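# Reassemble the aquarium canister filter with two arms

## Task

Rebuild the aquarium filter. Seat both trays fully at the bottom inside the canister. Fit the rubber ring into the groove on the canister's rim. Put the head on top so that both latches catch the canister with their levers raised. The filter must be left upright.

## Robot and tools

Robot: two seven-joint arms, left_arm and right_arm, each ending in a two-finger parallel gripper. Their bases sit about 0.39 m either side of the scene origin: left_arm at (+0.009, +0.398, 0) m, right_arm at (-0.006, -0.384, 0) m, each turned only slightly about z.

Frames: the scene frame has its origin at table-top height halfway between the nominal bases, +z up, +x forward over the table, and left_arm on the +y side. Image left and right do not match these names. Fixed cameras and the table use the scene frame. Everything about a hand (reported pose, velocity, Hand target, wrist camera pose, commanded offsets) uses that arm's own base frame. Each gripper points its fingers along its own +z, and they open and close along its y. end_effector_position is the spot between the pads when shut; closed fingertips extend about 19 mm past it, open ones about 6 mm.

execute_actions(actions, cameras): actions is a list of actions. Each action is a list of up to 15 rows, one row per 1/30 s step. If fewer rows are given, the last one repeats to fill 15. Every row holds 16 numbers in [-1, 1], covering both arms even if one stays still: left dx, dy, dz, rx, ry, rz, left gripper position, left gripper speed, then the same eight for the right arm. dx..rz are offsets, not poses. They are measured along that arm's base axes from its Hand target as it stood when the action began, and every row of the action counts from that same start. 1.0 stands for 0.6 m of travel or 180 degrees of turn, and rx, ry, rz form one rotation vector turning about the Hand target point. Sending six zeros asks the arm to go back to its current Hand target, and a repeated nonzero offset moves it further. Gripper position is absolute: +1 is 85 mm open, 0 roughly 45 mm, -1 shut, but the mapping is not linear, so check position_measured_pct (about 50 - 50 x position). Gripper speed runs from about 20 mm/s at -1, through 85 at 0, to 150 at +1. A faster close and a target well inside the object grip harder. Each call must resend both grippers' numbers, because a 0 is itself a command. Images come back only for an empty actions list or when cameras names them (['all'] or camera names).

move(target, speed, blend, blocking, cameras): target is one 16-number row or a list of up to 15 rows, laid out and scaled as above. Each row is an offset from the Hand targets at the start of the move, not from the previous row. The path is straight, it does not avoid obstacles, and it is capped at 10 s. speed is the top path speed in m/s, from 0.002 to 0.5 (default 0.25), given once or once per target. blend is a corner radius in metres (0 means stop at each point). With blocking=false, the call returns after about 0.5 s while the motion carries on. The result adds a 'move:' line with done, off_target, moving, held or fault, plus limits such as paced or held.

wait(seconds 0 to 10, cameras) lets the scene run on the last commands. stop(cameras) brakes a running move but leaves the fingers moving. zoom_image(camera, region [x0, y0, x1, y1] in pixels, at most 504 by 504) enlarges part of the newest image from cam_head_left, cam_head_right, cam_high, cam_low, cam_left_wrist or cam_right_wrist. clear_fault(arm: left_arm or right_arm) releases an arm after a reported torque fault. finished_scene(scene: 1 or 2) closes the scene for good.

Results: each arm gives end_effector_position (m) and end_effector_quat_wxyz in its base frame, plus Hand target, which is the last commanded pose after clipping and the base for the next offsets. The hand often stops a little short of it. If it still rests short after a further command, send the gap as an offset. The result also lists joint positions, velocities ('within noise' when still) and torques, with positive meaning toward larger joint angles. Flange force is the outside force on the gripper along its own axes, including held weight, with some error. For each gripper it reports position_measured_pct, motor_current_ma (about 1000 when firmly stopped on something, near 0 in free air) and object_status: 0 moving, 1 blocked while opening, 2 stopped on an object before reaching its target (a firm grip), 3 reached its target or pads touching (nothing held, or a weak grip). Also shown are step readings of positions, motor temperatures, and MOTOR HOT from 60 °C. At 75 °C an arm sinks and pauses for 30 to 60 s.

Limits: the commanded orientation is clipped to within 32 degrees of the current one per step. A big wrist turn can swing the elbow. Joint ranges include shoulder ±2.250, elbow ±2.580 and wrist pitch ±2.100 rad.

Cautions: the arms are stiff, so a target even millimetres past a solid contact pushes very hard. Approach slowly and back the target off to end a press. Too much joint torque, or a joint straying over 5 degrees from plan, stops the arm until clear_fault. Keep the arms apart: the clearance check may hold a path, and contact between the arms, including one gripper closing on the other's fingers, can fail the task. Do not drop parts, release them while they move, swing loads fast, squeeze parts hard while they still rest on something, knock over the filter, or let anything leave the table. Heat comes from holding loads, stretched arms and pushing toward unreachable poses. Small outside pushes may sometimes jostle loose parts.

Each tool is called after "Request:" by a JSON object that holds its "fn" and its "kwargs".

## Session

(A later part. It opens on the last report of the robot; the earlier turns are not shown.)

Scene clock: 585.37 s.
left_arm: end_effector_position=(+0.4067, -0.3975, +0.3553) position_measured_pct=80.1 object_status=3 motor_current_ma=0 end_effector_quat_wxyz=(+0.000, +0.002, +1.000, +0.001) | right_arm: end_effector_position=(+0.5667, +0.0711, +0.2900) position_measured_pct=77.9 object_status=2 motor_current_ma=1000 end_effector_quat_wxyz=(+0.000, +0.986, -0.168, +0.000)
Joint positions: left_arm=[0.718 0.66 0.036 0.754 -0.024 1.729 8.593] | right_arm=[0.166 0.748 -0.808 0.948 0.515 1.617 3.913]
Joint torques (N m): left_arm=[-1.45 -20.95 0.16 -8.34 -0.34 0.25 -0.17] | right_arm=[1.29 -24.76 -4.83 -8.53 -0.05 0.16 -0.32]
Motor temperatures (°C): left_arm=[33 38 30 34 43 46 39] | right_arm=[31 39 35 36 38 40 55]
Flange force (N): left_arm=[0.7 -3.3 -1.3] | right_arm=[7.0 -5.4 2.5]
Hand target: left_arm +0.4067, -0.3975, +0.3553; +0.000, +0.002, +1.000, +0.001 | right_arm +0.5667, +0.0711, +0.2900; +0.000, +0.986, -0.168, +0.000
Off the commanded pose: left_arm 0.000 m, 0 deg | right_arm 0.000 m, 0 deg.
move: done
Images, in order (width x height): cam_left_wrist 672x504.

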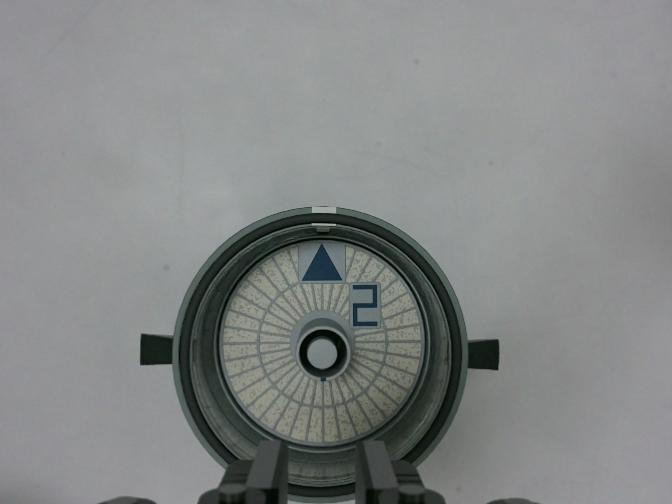

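Request:
{"fn": "move", "kwargs": {"target": [-0.17,0.48,0,0,0,-0.999,-0.6,-1,0,0,0,0,0,0,-0.85,-1]}}

Request:
{"fn": "move", "kwargs": {"target": [0,0,0,0,0,0,-0.6,-1,-0.2392,0.4817,0,0,0,0.0814,-0.85,-1], "speed": 0.12, "cameras": ["cam_right_wrist","cam_low","cam_head_left","cam_head_right"]}}

Request:
{"fn": "zoom_image", "kwargs": {"camera": "cam_low", "region": [270, 160, 420, 320]}}

Request:
{"fn": "zoom_image", "kwargs": {"camera": "cam_head_right", "region": [260, 200, 420, 360]}}

Scene clock: 607.73 s.
left_arm: end_effector_position=(+0.3047, -0.1095, +0.3553) position_measured_pct=80.1 object_status=3 motor_current_ma=0 end_effector_quat_wxyz=(+0.001, +1.000, +0.000, +0.000) | right_arm: end_effector_position=(+0.5667, +0.0711, +0.2900) position_measured_pct=77.9 object_status=2 motor_current_ma=1000 end_effector_quat_wxyz=(+0.000, +0.986, -0.168, +0.000)
Joint positions: left_arm=[-0.059 0.018 0.334 1.678 -0.004 1.446 4.988] | right_arm=[0.166 0.748 -0.808 0.948 0.515 1.617 3.913]
Joint torques (N m): left_arm=[-1.4 -8.64 -0.27 -8.45 -0.37 0.14 -0.19] | right_arm=[1.28 -24.76 -4.85 -8.51 -0.05 0.14 -0.35]
Motor temperatures (°C): left_arm=[33 38 29 35 43 46 39] | right_arm=[31 39 35 36 38 40 55]
Flange force (N): left_arm=[0.9 3.8 -0.8] | right_arm=[7.1 -5.4 2.4]
Hand target: left_arm +0.3047, -0.1095, +0.3553; +0.001, +1.000, +0.000, +0.000 | right_arm +0.5667, +0.0711, +0.2900; +0.000, +0.986, -0.168, +0.000
Off the commanded pose: left_arm 0.000 m, 0 deg | right_arm 0.000 m, 0 deg.
move: done

Scene clock: 610.77 s.
left_arm: end_effector_position=(+0.3047, -0.1095, +0.3553) position_measured_pct=80.1 object_status=3 motor_current_ma=0 end_effector_quat_wxyz=(+0.001, +1.000, +0.000, +0.000) | right_arm: end_effector_position=(+0.4233, +0.3600, +0.2900) position_measured_pct=77.9 object_status=2 motor_current_ma=1000 end_effector_quat_wxyz=(+0.000, +0.999, -0.041, +0.000)
Joint positions: left_arm=[-0.059 0.018 0.334 1.678 -0.004 1.446 4.988] | right_arm=[-0.366 0.723 -0.869 1.025 0.531 1.595 3.554]
Joint torques (N m): left_arm=[-1.39 -8.71 -0.27 -8.49 -0.39 0.13 -0.17] | right_arm=[1.36 -23.77 -5.17 -8.43 -0.02 0.16 -0.33]
Motor temperatures (°C): left_arm=[33 38 29 35 43 46 39] | right_arm=[31 39 35 36 38 40 55]
Flange force (N): left_arm=[0.9 3.8 -0.7] | right_arm=[4.6 -7.3 2.6]
Hand target: left_arm +0.3047, -0.1095, +0.3553; +0.001, +1.000, +0.000, +0.000 | right_arm +0.4232, +0.3601, +0.2900; +0.000, +0.999, -0.041, +0.000
Off the commanded pose: left_arm 0.000 m, 0 deg | right_arm 0.000 m, 0 deg.
move: done
Images, in order (width x height): cam_head_left 672x504, cam_head_right 672x504, cam_low 672x504, cam_right_wrist 672x504.

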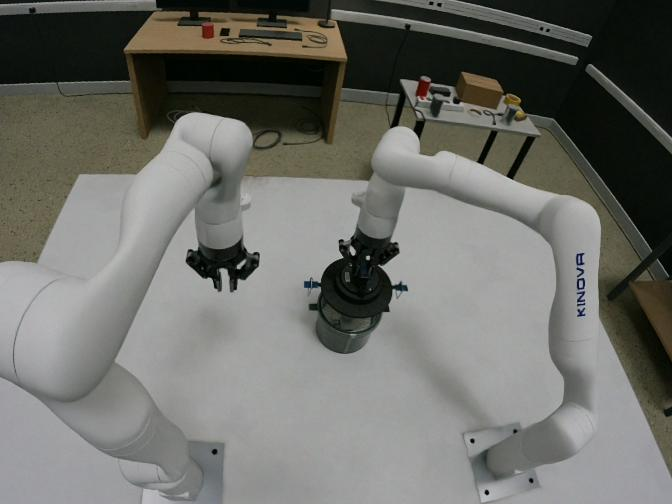

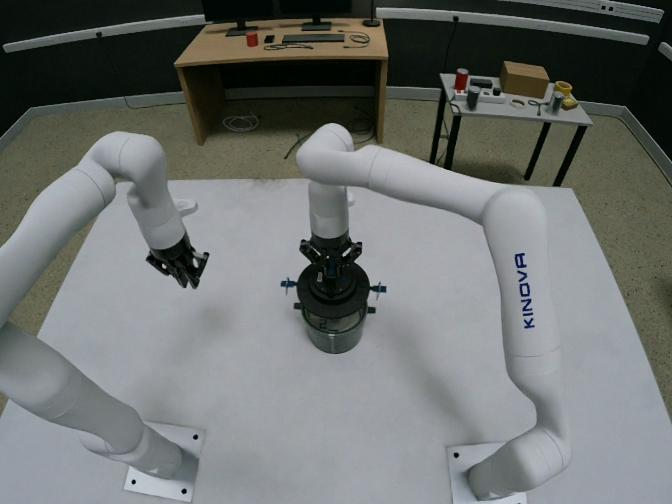

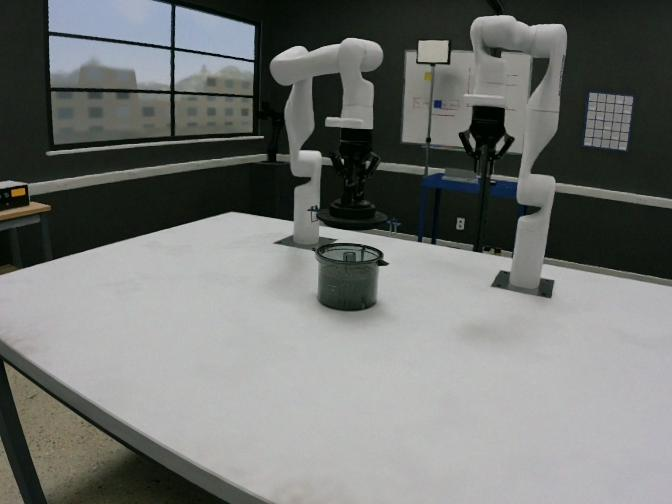

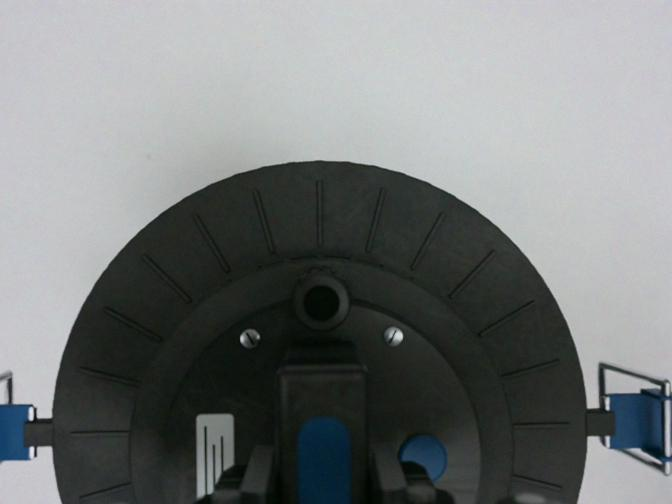

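Scaled by 3.150 from the camera's 672x504 image, which has a finer 960x720 frame.

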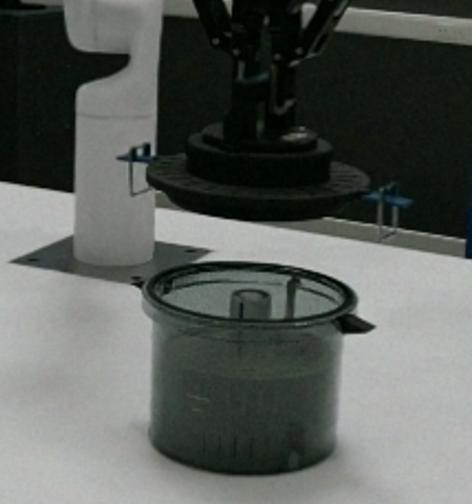

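Scaled by 3.150 from the camera's 672x504 image, which has a finer 960x720 frame.

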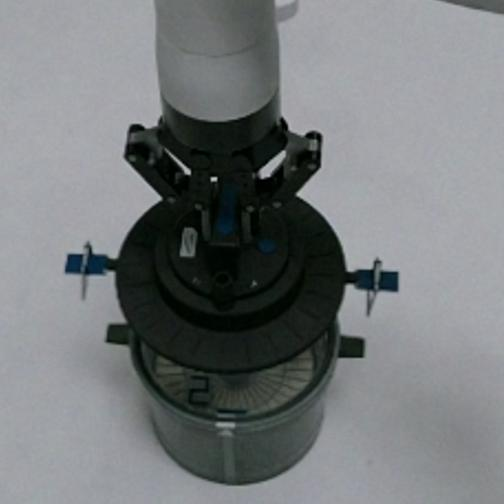

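Request:
{"fn": "move", "kwargs": {"target": [0,0,0,0,0,0,-0.6,-1,0,0,-0.095,0,0,0,-0.85,-1], "speed": 0.05, "cameras": ["cam_low","cam_head_left","cam_head_right"]}}

Request:
{"fn": "zoom_image", "kwargs": {"camera": "cam_low", "region": [290, 190, 410, 320]}}

Request:
{"fn": "zoom_image", "kwargs": {"camera": "cam_head_right", "region": [270, 240, 400, 370]}}

Request:
{"fn": "zoom_image", "kwargs": {"camera": "cam_head_left", "region": [290, 240, 420, 370]}}

Scene clock: 618.67 s.
left_arm: end_effector_position=(+0.3047, -0.1095, +0.3553) position_measured_pct=80.1 object_status=3 motor_current_ma=0 end_effector_quat_wxyz=(+0.001, +1.000, +0.000, +0.000) | right_arm: end_effector_position=(+0.4232, +0.3601, +0.2330) position_measured_pct=77.9 object_status=2 motor_current_ma=1000 end_effector_quat_wxyz=(+0.000, +0.999, -0.041, +0.000)
Joint positions: left_arm=[-0.059 0.018 0.334 1.678 -0.004 1.446 4.988] | right_arm=[-0.34 0.759 -0.861 1.163 0.554 1.446 3.513]
Joint torques (N m): left_arm=[-1.41 -8.69 -0.23 -8.47 -0.34 0.15 -0.16] | right_arm=[1.28 -23.81 -5.72 -8.19 -0.04 0.17 -0.33]
Motor temperatures (°C): left_arm=[33 38 29 34 43 46 39] | right_arm=[31 39 35 36 38 40 55]
Flange force (N): left_arm=[1.0 3.8 -0.7] | right_arm=[4.1 -6.6 3.8]
Hand target: left_arm +0.3047, -0.1095, +0.3553; +0.001, +1.000, +0.000, +0.000 | right_arm +0.4232, +0.3601, +0.2330; +0.000, +0.999, -0.041, +0.000
Off the commanded pose: left_arm 0.000 m, 0 deg | right_arm 0.000 m, 0 deg.
move: done
Images, in order (width x height): cam_head_left 672x504, cam_head_right 672x504, cam_low 672x504.

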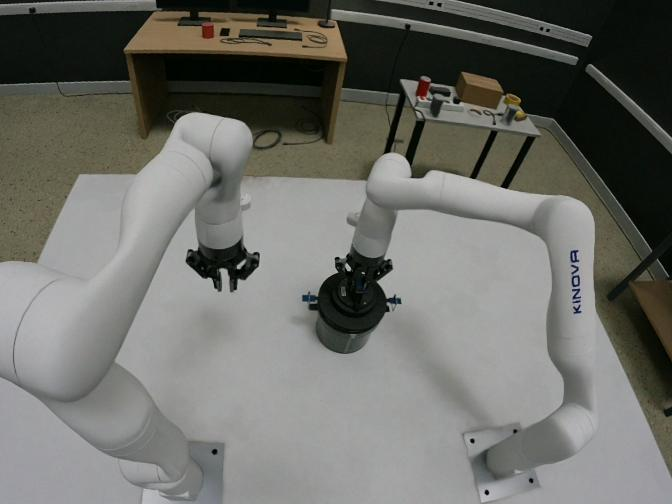

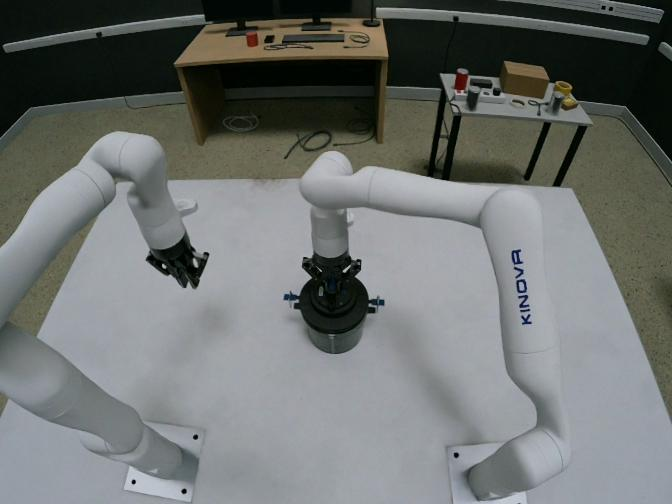

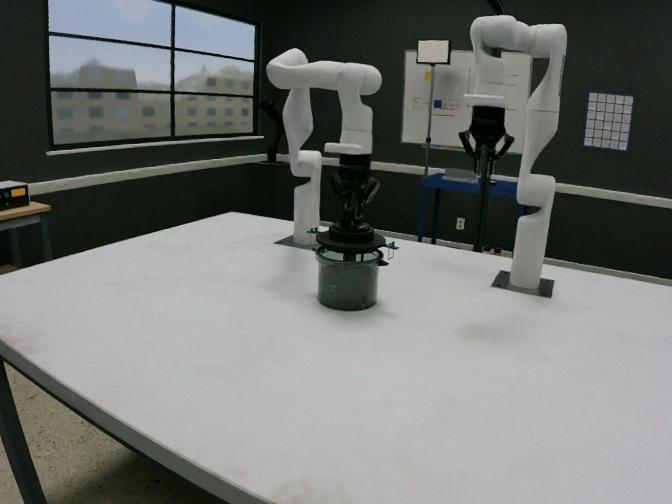

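Scaled by 3.877 from the camera's 672x504 image, which has a finer 960x720 frame.

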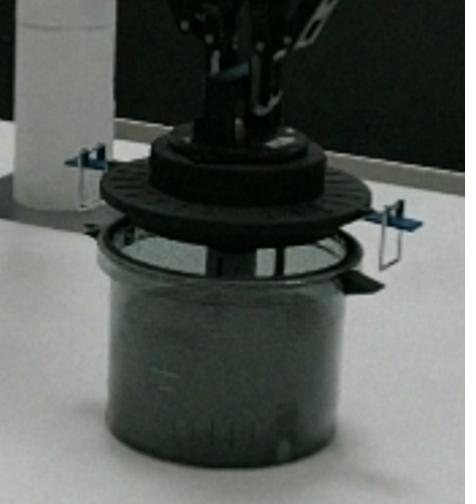

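Scaled by 3.877 from the camera's 672x504 image, which has a finer 960x720 frame.

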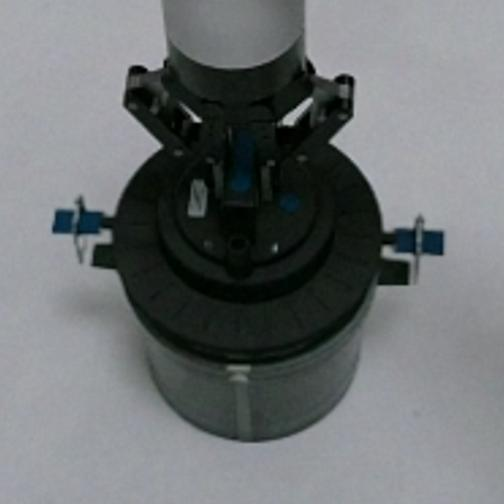

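Scaled by 3.877 from the camera's 672x504 image, which has a finer 960x720 frame.

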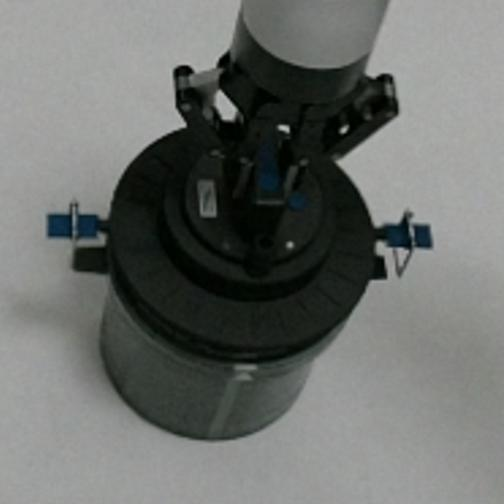

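Request:
{"fn": "move", "kwargs": {"target": [0,0,0,0,0,0,-0.6,-1,0,0,-0.02,0,0,0,-0.85,-1], "speed": 0.015}}

Request:
{"fn": "move", "kwargs": {"target": [0,0,0,0,0,0,-0.6,-1,0,0,-0.005,0,0,0,-0.85,-1], "speed": 0.01, "cameras": ["cam_low","cam_head_left","cam_head_right"]}}

Request:
{"fn": "zoom_image", "kwargs": {"camera": "cam_low", "region": [290, 190, 410, 320]}}

Request:
{"fn": "zoom_image", "kwargs": {"camera": "cam_head_right", "region": [270, 240, 400, 370]}}

Request:
{"fn": "zoom_image", "kwargs": {"camera": "cam_head_left", "region": [290, 240, 420, 370]}}

Scene clock: 624.83 s.
left_arm: end_effector_position=(+0.3047, -0.1095, +0.3553) position_measured_pct=80.1 object_status=3 motor_current_ma=0 end_effector_quat_wxyz=(+0.001, +1.000, +0.000, +0.000) | right_arm: end_effector_position=(+0.4232, +0.3601, +0.2210) position_measured_pct=77.9 object_status=2 motor_current_ma=1000 end_effector_quat_wxyz=(+0.000, +0.999, -0.041, +0.000)
Joint positions: left_arm=[-0.059 0.018 0.334 1.678 -0.004 1.446 4.988] | right_arm=[-0.337 0.769 -0.858 1.188 0.561 1.417 3.505]
Joint torques (N m): left_arm=[-1.34 -8.66 -0.22 -8.5 -0.34 0.12 -0.17] | right_arm=[1.31 -23.84 -5.76 -8.11 -0.02 0.18 -0.33]
Motor temperatures (°C): left_arm=[33 38 29 34 43 46 39] | right_arm=[31 40 35 36 38 40 55]
Flange force (N): left_arm=[0.8 3.6 -0.8] | right_arm=[4.0 -6.6 4.1]
Hand target: left_arm +0.3047, -0.1095, +0.3553; +0.001, +1.000, +0.000, +0.000 | right_arm +0.4232, +0.3601, +0.2210; +0.000, +0.999, -0.041, +0.000
Off the commanded pose: left_arm 0.000 m, 0 deg | right_arm 0.000 m, 0 deg.
move: done

Scene clock: 625.53 s.
left_arm: end_effector_position=(+0.3047, -0.1095, +0.3553) position_measured_pct=80.1 object_status=3 motor_current_ma=0 end_effector_quat_wxyz=(+0.001, +1.000, +0.000, +0.000) | right_arm: end_effector_position=(+0.4232, +0.3601, +0.2180) position_measured_pct=77.9 object_status=2 motor_current_ma=1000 end_effector_quat_wxyz=(+0.000, +0.999, -0.041, +0.000)
Joint positions: left_arm=[-0.059 0.018 0.334 1.678 -0.004 1.446 4.988] | right_arm=[-0.336 0.771 -0.857 1.194 0.563 1.41 3.503]
Joint torques (N m): left_arm=[-1.36 -8.7 -0.29 -8.52 -0.36 0.11 -0.15] | right_arm=[1.31 -23.82 -5.84 -8.1 -0.04 0.16 -0.34]
Motor temperatures (°C): left_arm=[33 38 29 34 43 46 39] | right_arm=[31 40 35 36 38 40 55]
Flange force (N): left_arm=[0.9 3.7 -0.7] | right_arm=[4.0 -6.5 4.1]
Hand target: left_arm +0.3047, -0.1095, +0.3553; +0.001, +1.000, +0.000, +0.000 | right_arm +0.4232, +0.3601, +0.2180; +0.000, +0.999, -0.041, +0.000
Off the commanded pose: left_arm 0.000 m, 0 deg | right_arm 0.000 m, 0 deg.
move: done
Images, in order (width x height): cam_head_left 672x504, cam_head_right 672x504, cam_low 672x504.

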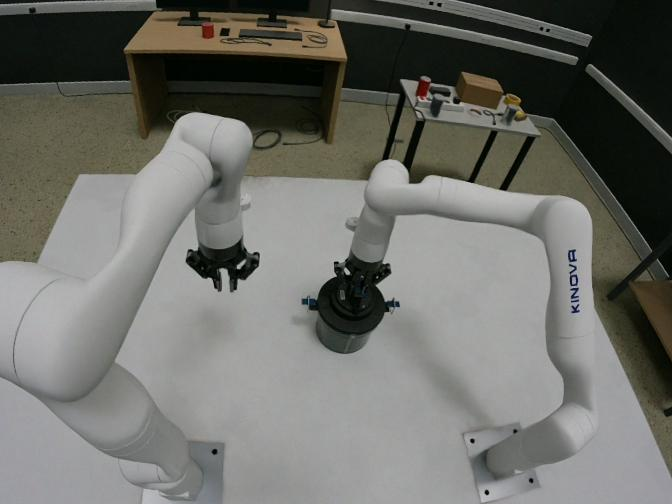

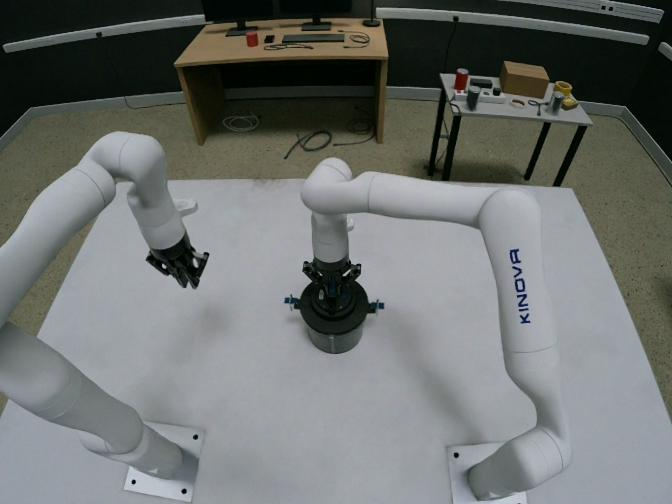

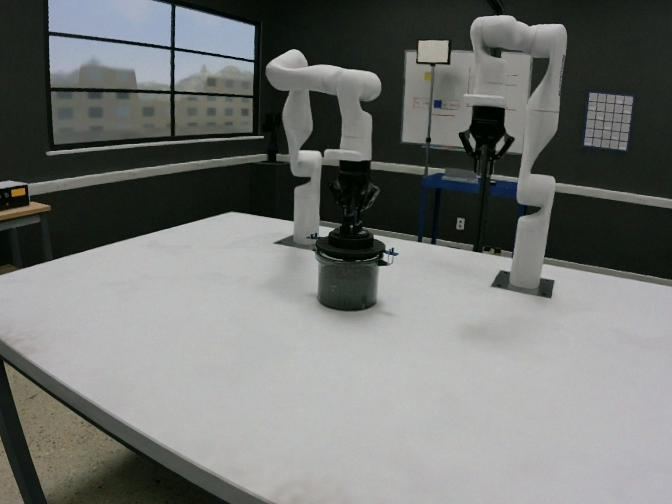

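Scaled by 3.877 from the camera's 672x504 image, which has a finer 960x720 frame.

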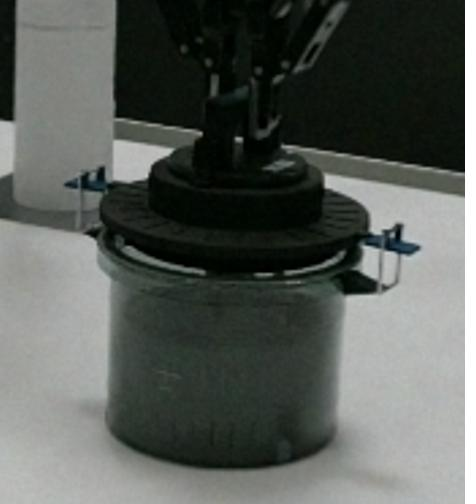

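Scaled by 3.877 from the camera's 672x504 image, which has a finer 960x720 frame.

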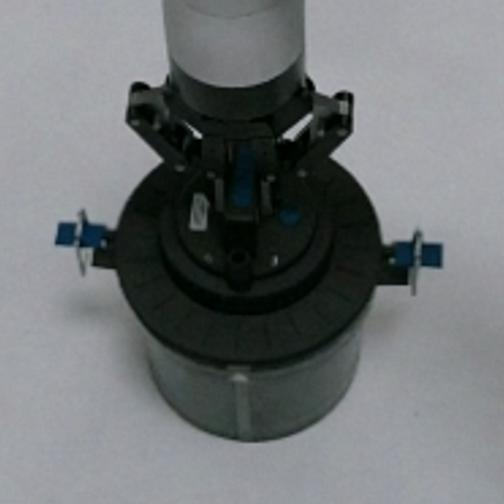

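Scaled by 3.877 from the camera's 672x504 image, which has a finer 960x720 frame.

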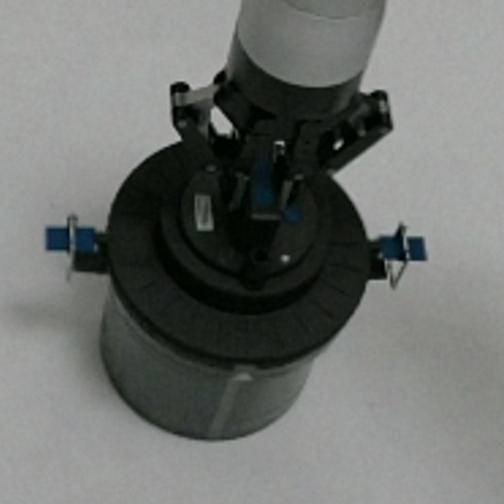

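Request:
{"fn": "move", "kwargs": {"target": [0,0,0,0,0,0,-0.6,-1,0,0,-0.006,0,0,0,-0.85,-1], "speed": 0.01}}

Request:
{"fn": "move", "kwargs": {"target": [0,0,0,0,0,0,-0.6,-1,0,0,-0.004,0,0,0,-0.85,-1], "speed": 0.006}}

Scene clock: 628.70 s.
left_arm: end_effector_position=(+0.3047, -0.1095, +0.3553) position_measured_pct=80.1 object_status=3 motor_current_ma=0 end_effector_quat_wxyz=(+0.001, +1.000, +0.000, +0.000) | right_arm: end_effector_position=(+0.4232, +0.3601, +0.2144) position_measured_pct=77.9 object_status=2 motor_current_ma=1000 end_effector_quat_wxyz=(+0.000, +0.999, -0.041, +0.000)
Joint positions: left_arm=[-0.059 0.018 0.334 1.678 -0.004 1.446 4.988] | right_arm=[-0.335 0.774 -0.856 1.201 0.566 1.401 3.5]
Joint torques (N m): left_arm=[-1.41 -8.69 -0.26 -8.49 -0.34 0.14 -0.17] | right_arm=[1.27 -23.8 -5.92 -8.06 -0.06 0.17 -0.32]
Motor temperatures (°C): left_arm=[33 38 29 34 43 46 39] | right_arm=[31 40 35 36 38 40 55]
Flange force (N): left_arm=[0.9 3.8 -0.7] | right_arm=[3.9 -6.4 4.2]
Hand target: left_arm +0.3047, -0.1095, +0.3553; +0.001, +1.000, +0.000, +0.000 | right_arm +0.4232, +0.3601, +0.2144; +0.000, +0.999, -0.041, +0.000
Off the commanded pose: left_arm 0.000 m, 0 deg | right_arm 0.000 m, 0 deg.
move: done

Scene clock: 629.40 s.
left_arm: end_effector_position=(+0.3047, -0.1095, +0.3553) position_measured_pct=80.1 object_status=3 motor_current_ma=0 end_effector_quat_wxyz=(+0.001, +1.000, +0.000, +0.000) | right_arm: end_effector_position=(+0.4232, +0.3601, +0.2120) position_measured_pct=77.9 object_status=2 motor_current_ma=1000 end_effector_quat_wxyz=(+0.000, +0.999, -0.041, +0.000)
Joint positions: left_arm=[-0.059 0.018 0.334 1.678 -0.004 1.446 4.988] | right_arm=[-0.335 0.776 -0.855 1.206 0.567 1.395 3.499]
Joint torques (N m): left_arm=[-1.41 -8.64 -0.26 -8.49 -0.39 0.12 -0.18] | right_arm=[-0.87 -20.21 -6.51 -5.18 -1.31 0.36 -0.31]
Motor temperatures (°C): left_arm=[33 38 29 34 43 46 39] | right_arm=[31 40 35 36 38 40 55]
Flange force (N): left_arm=[0.8 3.8 -0.8] | right_arm=[8.5 -5.6 -2.6]
Hand target: left_arm +0.3047, -0.1095, +0.3553; +0.001, +1.000, +0.000, +0.000 | right_arm +0.4232, +0.3601, +0.2120; +0.000, +0.999, -0.041, +0.000
Off the commanded pose: left_arm 0.000 m, 0 deg | right_arm 0.000 m, 0 deg.
move: done

Request:
{"fn": "move", "kwargs": {"target": [0,0,0,0,0,0,-0.6,-1,0,0,-0.00333,0,0,0,-0.85,-1], "speed": 0.02, "cameras": ["cam_low","cam_head_left","cam_head_right"]}}

Scene clock: 649.67 s.
left_arm: end_effector_position=(+0.3047, -0.1095, +0.3553) position_measured_pct=80.1 object_status=3 motor_current_ma=0 end_effector_quat_wxyz=(+0.001, +1.000, +0.000, +0.000) | right_arm: end_effector_position=(+0.4232, +0.3601, +0.2100) position_measured_pct=77.9 object_status=2 motor_current_ma=1000 end_effector_quat_wxyz=(+0.000, +0.999, -0.041, +0.000)
Joint positions: left_arm=[-0.059 0.018 0.334 1.678 -0.004 1.446 4.988] | right_arm=[-0.334 0.778 -0.855 1.21 0.568 1.391 3.497]
Joint torques (N m): left_arm=[-1.4 -8.64 -0.24 -8.49 -0.35 0.11 -0.15] | right_arm=[-1.06 -19.58 -6.51 -4.82 -1.42 0.24 -0.35]
Motor temperatures (°C): left_arm=[33 38 29 34 43 46 39] | right_arm=[31 39 35 36 38 40 55]
Flange force (N): left_arm=[0.8 3.7 -0.8] | right_arm=[9.0 -5.5 -3.9]
Hand target: left_arm +0.3047, -0.1095, +0.3553; +0.001, +1.000, +0.000, +0.000 | right_arm +0.4232, +0.3601, +0.2100; +0.000, +0.999, -0.041, +0.000
Off the commanded pose: left_arm 0.000 m, 0 deg | right_arm 0.000 m, 0 deg.
move: done
Images, in order (width x height): cam_head_left 672x504, cam_head_right 672x504, cam_low 672x504.

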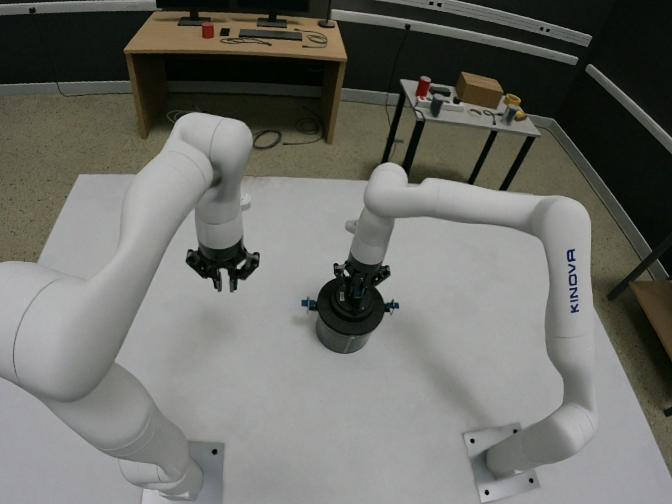

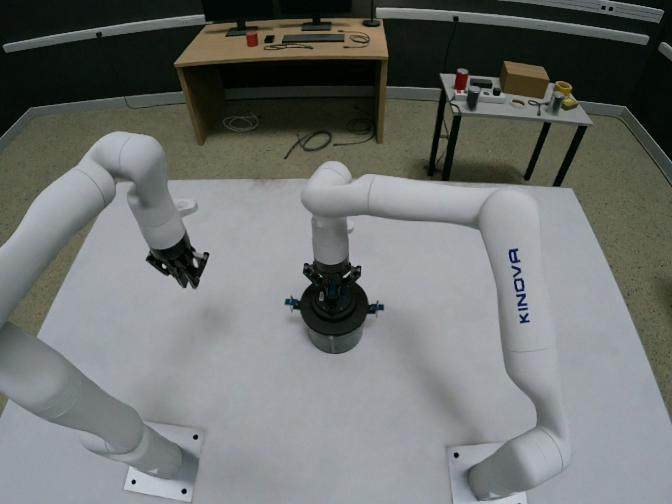

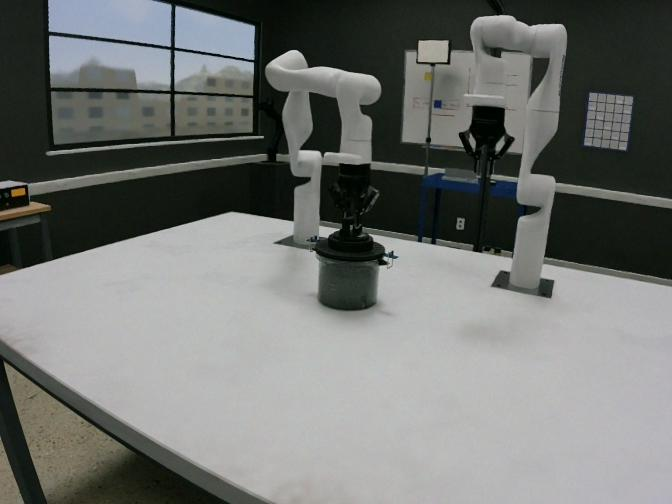

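Request:
{"fn": "move", "kwargs": {"target": [0,0,0,0,0,0,-0.6,-1,0,0,-0.00333,0,0,0,-0.85,-1], "speed": 0.02}}

Request:
{"fn": "zoom_image", "kwargs": {"camera": "cam_low", "region": [290, 190, 410, 320]}}

Scene clock: 651.87 s.
left_arm: end_effector_position=(+0.3047, -0.1095, +0.3553) position_measured_pct=80.1 object_status=3 motor_current_ma=0 end_effector_quat_wxyz=(+0.001, +1.000, +0.000, +0.000) | right_arm: end_effector_position=(+0.4232, +0.3601, +0.2080) position_measured_pct=77.9 object_status=2 motor_current_ma=1000 end_effector_quat_wxyz=(+0.000, +0.999, -0.041, +0.000)
Joint positions: left_arm=[-0.059 0.018 0.334 1.678 -0.004 1.446 4.988] | right_arm=[-0.334 0.78 -0.854 1.213 0.57 1.386 3.496]
Joint torques (N m): left_arm=[-1.38 -8.65 -0.25 -8.52 -0.36 0.14 -0.17] | right_arm=[0.32 -23.35 -6.61 -7.64 -0.63 -0.02 -0.34]
Motor temperatures (°C): left_arm=[33 38 29 34 43 46 39] | right_arm=[31 39 35 36 38 40 55]
Flange force (N): left_arm=[0.7 3.7 -0.6] | right_arm=[5.4 -5.4 3.4]
Hand target: left_arm +0.3047, -0.1095, +0.3553; +0.001, +1.000, +0.000, +0.000 | right_arm +0.4232, +0.3601, +0.2080; +0.000, +0.999, -0.041, +0.000
Off the commanded pose: left_arm 0.000 m, 0 deg | right_arm 0.000 m, 0 deg.
move: done

Scaled by 3.877 from the camera's 672x504 image, which has a finer 960x720 frame.
This view is cut from an older image: the scene may have changed since it was taken.

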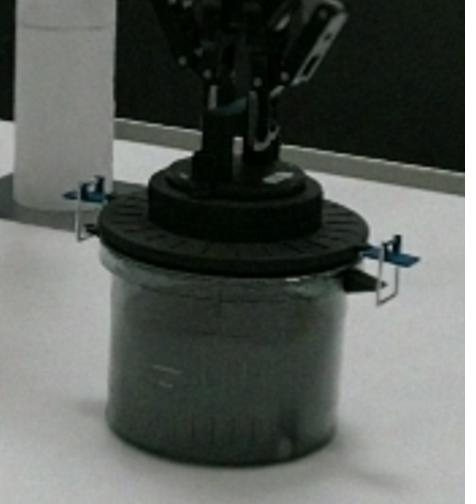

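Request:
{"fn": "move", "kwargs": {"target": [0,0,0,0,0,0,-0.6,-1,0,0,-0.00333,0,0,0,-0.85,-1], "speed": 0.02}}

Request:
{"fn": "move", "kwargs": {"target": [0,0,0,0,0,0,-0.6,-1,0,0,-0.0025,0,0,0,-0.85,-1], "speed": 0.02, "cameras": ["cam_low"]}}

Request:
{"fn": "zoom_image", "kwargs": {"camera": "cam_low", "region": [290, 190, 410, 320]}}

Scene clock: 655.27 s.
left_arm: end_effector_position=(+0.3047, -0.1095, +0.3553) position_measured_pct=80.1 object_status=3 motor_current_ma=0 end_effector_quat_wxyz=(+0.001, +1.000, +0.000, +0.000) | right_arm: end_effector_position=(+0.4232, +0.3601, +0.2060) position_measured_pct=77.9 object_status=2 motor_current_ma=1000 end_effector_quat_wxyz=(+0.000, +0.999, -0.041, +0.000)
Joint positions: left_arm=[-0.059 0.018 0.334 1.678 -0.004 1.446 4.988] | right_arm=[-0.334 0.782 -0.853 1.217 0.571 1.381 3.494]
Joint torques (N m): left_arm=[-1.39 -8.74 -0.22 -8.46 -0.34 0.13 -0.19] | right_arm=[0.26 -20.9 -6.06 -6.32 -0.7 -0.15 -0.32]
Motor temperatures (°C): left_arm=[33 38 29 34 43 46 39] | right_arm=[31 39 35 36 38 40 55]
Flange force (N): left_arm=[1.1 3.9 -0.8] | right_arm=[5.8 -5.7 -1.6]
Hand target: left_arm +0.3047, -0.1095, +0.3553; +0.001, +1.000, +0.000, +0.000 | right_arm +0.4232, +0.3601, +0.2060; +0.000, +0.999, -0.041, +0.000
Off the commanded pose: left_arm 0.000 m, 0 deg | right_arm 0.000 m, 0 deg.
move: done

Scene clock: 655.97 s.
left_arm: end_effector_position=(+0.3047, -0.1095, +0.3553) position_measured_pct=80.1 object_status=3 motor_current_ma=0 end_effector_quat_wxyz=(+0.001, +1.000, +0.000, +0.000) | right_arm: end_effector_position=(+0.4232, +0.3601, +0.2045) position_measured_pct=77.9 object_status=2 motor_current_ma=1000 end_effector_quat_wxyz=(+0.000, +0.999, -0.041, +0.000)
Joint positions: left_arm=[-0.059 0.018 0.334 1.678 -0.004 1.446 4.988] | right_arm=[-0.333 0.783 -0.853 1.22 0.572 1.378 3.493]
Joint torques (N m): left_arm=[-1.41 -8.71 -0.28 -8.48 -0.35 0.12 -0.19] | right_arm=[0.15 -13.85 -4.18 -2.73 -0.86 -0.54 -0.29]
Motor temperatures (°C): left_arm=[33 38 29 34 43 46 39] | right_arm=[31 39 35 36 38 40 55]
Flange force (N): left_arm=[1.0 3.9 -0.8] | right_arm=[6.6 -6.3 -16.0]
Hand target: left_arm +0.3047, -0.1095, +0.3553; +0.001, +1.000, +0.000, +0.000 | right_arm +0.4232, +0.3601, +0.2045; +0.000, +0.999, -0.041, +0.000
Off the commanded pose: left_arm 0.000 m, 0 deg | right_arm 0.000 m, 0 deg.
move: done
Images, in order (width x height): cam_low 672x504.

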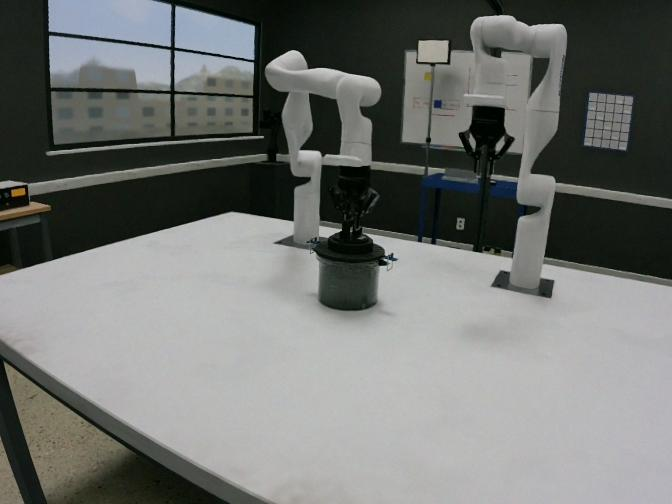

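Scaled by 3.877 from the camera's 672x504 image, which has a finer 960x720 frame.

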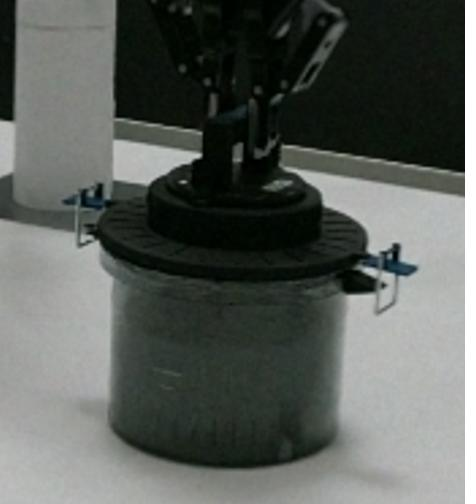

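Request:
{"fn": "move", "kwargs": {"target": [0,0,0,0,0,0,-0.6,-1,0,0,-0.00167,0,0,0,-0.85,-1], "speed": 0.02}}

Request:
{"fn": "wait", "kwargs": {"seconds": 0.5}}

Scene clock: 658.33 s.
left_arm: end_effector_position=(+0.3047, -0.1095, +0.3553) position_measured_pct=80.1 object_status=3 motor_current_ma=0 end_effector_quat_wxyz=(+0.001, +1.000, +0.000, +0.000) | right_arm: end_effector_position=(+0.4232, +0.3601, +0.2035) position_measured_pct=77.9 object_status=2 motor_current_ma=1000 end_effector_quat_wxyz=(+0.000, +0.999, -0.041, +0.000)
Joint positions: left_arm=[-0.059 0.018 0.334 1.678 -0.004 1.446 4.988] | right_arm=[-0.333 0.784 -0.852 1.222 0.573 1.375 3.493]
Joint torques (N m): left_arm=[-1.43 -8.68 -0.27 -8.52 -0.35 0.15 -0.17] | right_arm=[0.54 -9.03 -2.65 0.01 -0.89 -0.45 -0.24]
Motor temperatures (°C): left_arm=[33 38 29 34 43 46 39] | right_arm=[31 39 35 36 38 40 55]
Flange force (N): left_arm=[0.8 3.8 -0.6] | right_arm=[7.3 -8.1 -25.7]
Hand target: left_arm +0.3047, -0.1095, +0.3553; +0.001, +1.000, +0.000, +0.000 | right_arm +0.4232, +0.3601, +0.2035; +0.000, +0.999, -0.041, +0.000
Off the commanded pose: left_arm 0.000 m, 0 deg | right_arm 0.000 m, 0 deg.
move: done

Scene clock: 658.83 s.
left_arm: end_effector_position=(+0.3047, -0.1095, +0.3553) position_measured_pct=80.1 object_status=3 motor_current_ma=0 end_effector_quat_wxyz=(+0.001, +1.000, +0.000, +0.000) | right_arm: end_effector_position=(+0.4232, +0.3601, +0.2035) position_measured_pct=77.9 object_status=2 motor_current_ma=1000 end_effector_quat_wxyz=(+0.000, +0.999, -0.041, +0.000)
Joint positions: left_arm=[-0.059 0.018 0.334 1.678 -0.004 1.446 4.988] | right_arm=[-0.333 0.784 -0.852 1.222 0.573 1.375 3.493]
Joint torques (N m): left_arm=[-1.42 -8.67 -0.3 -8.49 -0.38 0.12 -0.17] | right_arm=[0.56 -8.89 -2.6 0.07 -0.91 -0.44 -0.24]
Motor temperatures (°C): left_arm=[33 38 29 34 43 46 39] | right_arm=[31 39 35 36 38 40 55]
Flange force (N): left_arm=[0.9 3.9 -0.8] | right_arm=[7.3 -8.2 -25.9]
Hand target: left_arm +0.3047, -0.1095, +0.3553; +0.001, +1.000, +0.000, +0.000 | right_arm +0.4232, +0.3601, +0.2035; +0.000, +0.999, -0.041, +0.000
Tool commands: left_gripper/position=-0.6 left_gripper/speed=-1.0 right_gripper/position=-0.85 right_gripper/speed=-1.0
Off the commanded pose: left_arm 0.000 m, 0 deg | right_arm 0.000 m, 0 deg.
wait: 0.50 s; at rest by 0.17 s

Request:
{"fn": "move", "kwargs": {"target": [0,0,0,0,0,0,-0.6,-1,0,0,-0.00167,0,0,0,-0.85,-1], "speed": 0.02}}

Request:
{"fn": "move", "kwargs": {"target": [0,0,0,0,0,0,-0.6,-1,0,0,-0.00167,0,0,0,-0.85,-1], "speed": 0.02, "cameras": ["cam_low","cam_head_left","cam_head_right","cam_left_wrist"]}}

Request:
{"fn": "zoom_image", "kwargs": {"camera": "cam_low", "region": [300, 220, 400, 300]}}

Request:
{"fn": "zoom_image", "kwargs": {"camera": "cam_head_right", "region": [270, 260, 400, 370]}}

Request:
{"fn": "zoom_image", "kwargs": {"camera": "cam_head_left", "region": [290, 260, 420, 370]}}

Scene clock: 663.40 s.
left_arm: end_effector_position=(+0.3047, -0.1095, +0.3553) position_measured_pct=80.1 object_status=3 motor_current_ma=0 end_effector_quat_wxyz=(+0.001, +1.000, +0.000, +0.000) | right_arm: end_effector_position=(+0.4232, +0.3601, +0.2026) position_measured_pct=77.9 object_status=2 motor_current_ma=1000 end_effector_quat_wxyz=(+0.000, +0.999, -0.041, +0.000)
Joint positions: left_arm=[-0.059 0.018 0.334 1.678 -0.004 1.446 4.988] | right_arm=[-0.333 0.785 -0.852 1.224 0.574 1.373 3.492]
Joint torques (N m): left_arm=[-1.38 -8.67 -0.28 -8.46 -0.36 0.15 -0.19] | right_arm=[0.18 -1.47 -0.74 2.61 -0.62 -1.8 -0.23]
Motor temperatures (°C): left_arm=[33 38 29 34 43 46 39] | right_arm=[31 39 35 36 38 40 55]
Flange force (N): left_arm=[1.0 3.9 -0.8] | right_arm=[5.5 -5.4 -41.3]
Hand target: left_arm +0.3047, -0.1095, +0.3553; +0.001, +1.000, +0.000, +0.000 | right_arm +0.4232, +0.3601, +0.2025; +0.000, +0.999, -0.041, +0.000
Off the commanded pose: left_arm 0.000 m, 0 deg | right_arm 0.000 m, 0 deg.
move: done

Scene clock: 664.10 s.
left_arm: end_effector_position=(+0.3047, -0.1095, +0.3553) position_measured_pct=80.1 object_status=3 motor_current_ma=0 end_effector_quat_wxyz=(+0.001, +1.000, +0.000, +0.000) | right_arm: end_effector_position=(+0.4232, +0.3601, +0.2016) position_measured_pct=77.9 object_status=2 motor_current_ma=1000 end_effector_quat_wxyz=(+0.000, +0.999, -0.041, +0.000)
Joint positions: left_arm=[-0.059 0.018 0.334 1.678 -0.004 1.446 4.988] | right_arm=[-0.333 0.786 -0.852 1.225 0.574 1.371 3.491]
Joint torques (N m): left_arm=[-1.47 -8.7 -0.31 -8.49 -0.36 0.15 -0.17] | right_arm=[-0.75 6.31 0.94 5.05 -0.4 -3.36 -0.21]
Motor temperatures (°C): left_arm=[33 38 29 34 43 46 39] | right_arm=[31 39 35 36 38 40 55]
Flange force (N): left_arm=[0.9 4.0 -0.6] | right_arm=[3.4 -1.0 -57.1]
Hand target: left_arm +0.3047, -0.1095, +0.3553; +0.001, +1.000, +0.000, +0.000 | right_arm +0.4232, +0.3601, +0.2015; +0.000, +0.999, -0.041, +0.000
Off the commanded pose: left_arm 0.000 m, 0 deg | right_arm 0.000 m, 0 deg.
move: done
Images, in order (width x height): cam_head_left 672x504, cam_head_right 672x504, cam_low 672x504, cam_left_wrist 672x504.

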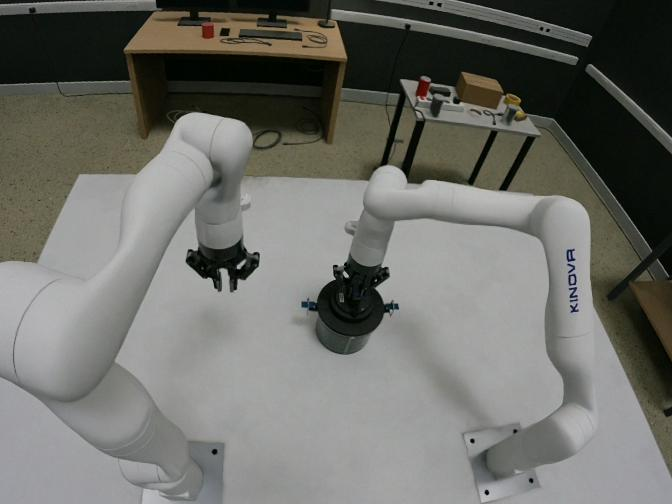

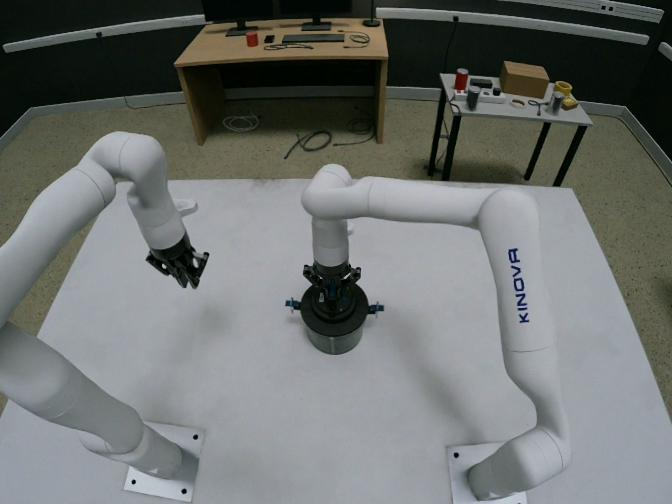

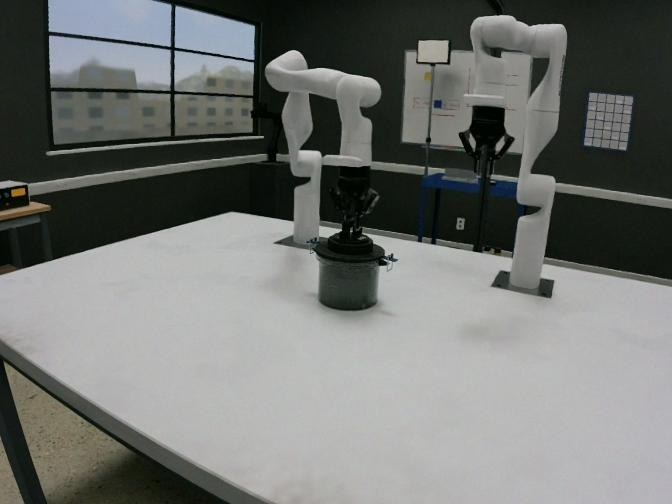

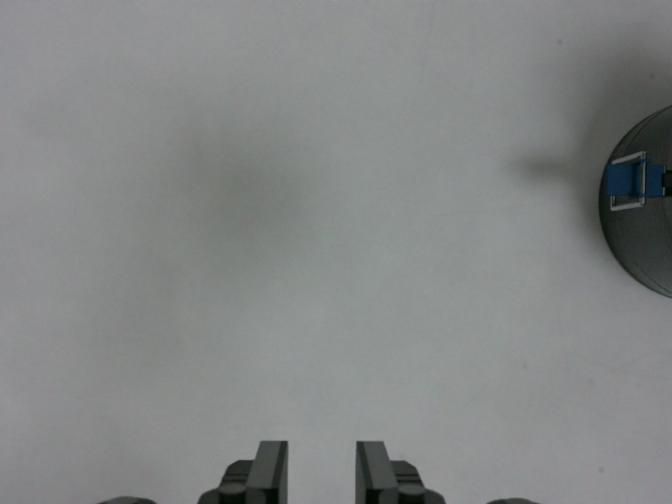

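Scaled by 5.040 from the camera's 672x504 image, which has a finer 960x720 frame.

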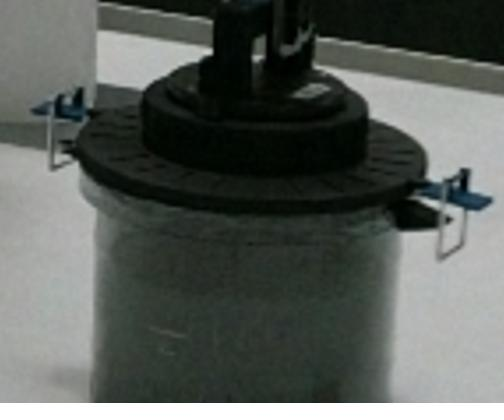

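Scaled by 3.877 from the camera's 672x504 image, which has a finer 960x720 frame.

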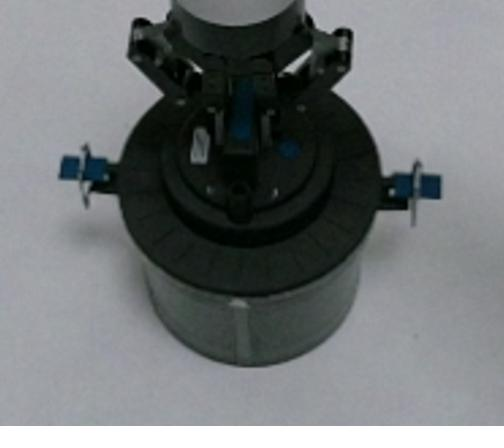

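Scaled by 3.877 from the camera's 672x504 image, which has a finer 960x720 frame.

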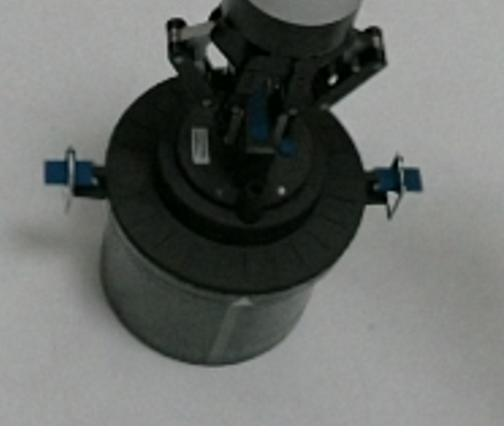

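Request:
{"fn": "move", "kwargs": {"target": [0.169,-0.0175,-0.175,-0.281,-0.281,-0.44,-0.6,-1,0,0,0,0,0,0,-0.85,-1], "speed": 0.25, "cameras": ["cam_left_wrist","cam_head_left"]}}

Scene clock: 707.10 s.
left_arm: end_effector_position=(+0.4061, -0.1200, +0.2503) position_measured_pct=80.1 object_status=3 motor_current_ma=0 end_effector_quat_wxyz=(+0.381, +0.596, -0.596, +0.380) | right_arm: end_effector_position=(+0.4232, +0.3601, +0.2015) position_measured_pct=77.9 object_status=2 motor_current_ma=1000 end_effector_quat_wxyz=(+0.000, +0.999, -0.041, +0.000)
Joint positions: left_arm=[-0.485 0.615 0.071 1.864 0.95 1.444 2.189] | right_arm=[-0.333 0.786 -0.852 1.225 0.574 1.371 3.491]
Joint torques (N m): left_arm=[-1.45 -15.7 1.72 -4.14 1.14 2.37 -0.2] | right_arm=[-0.82 6.43 0.99 5.12 -0.4 -3.35 -0.24]
Motor temperatures (°C): left_arm=[33 38 29 34 42 46 39] | right_arm=[31 39 35 36 38 40 55]
Flange force (N): left_arm=[2.0 -2.3 2.6] | right_arm=[3.4 -0.8 -57.4]
Hand target: left_arm +0.4061, -0.1200, +0.2503; +0.381, +0.596, -0.596, +0.380 | right_arm +0.4232, +0.3601, +0.2015; +0.000, +0.999, -0.041, +0.000
Off the commanded pose: left_arm 0.000 m, 0 deg | right_arm 0.000 m, 0 deg.
move: done
Images, in order (width x height): cam_head_left 672x504, cam_left_wrist 672x504.

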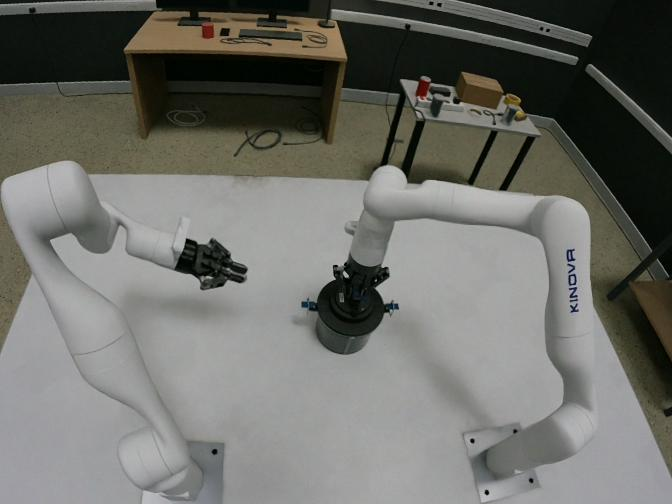

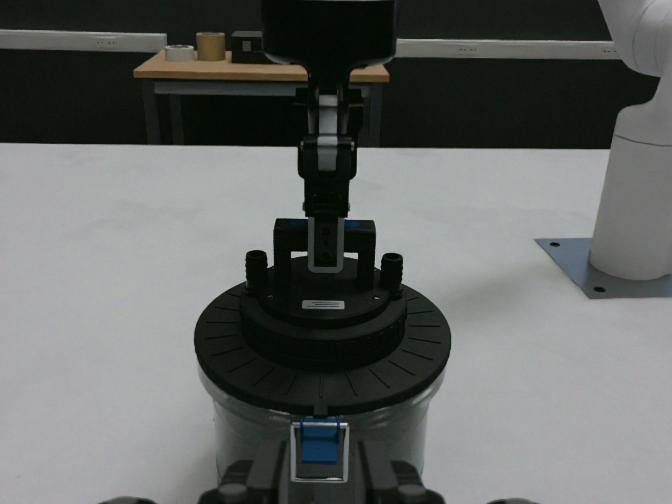

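Request:
{"fn": "zoom_image", "kwargs": {"camera": "cam_left_wrist", "region": [190, 360, 460, 504]}}

Scaled by 1.867.

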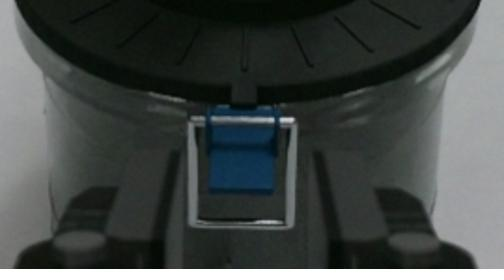

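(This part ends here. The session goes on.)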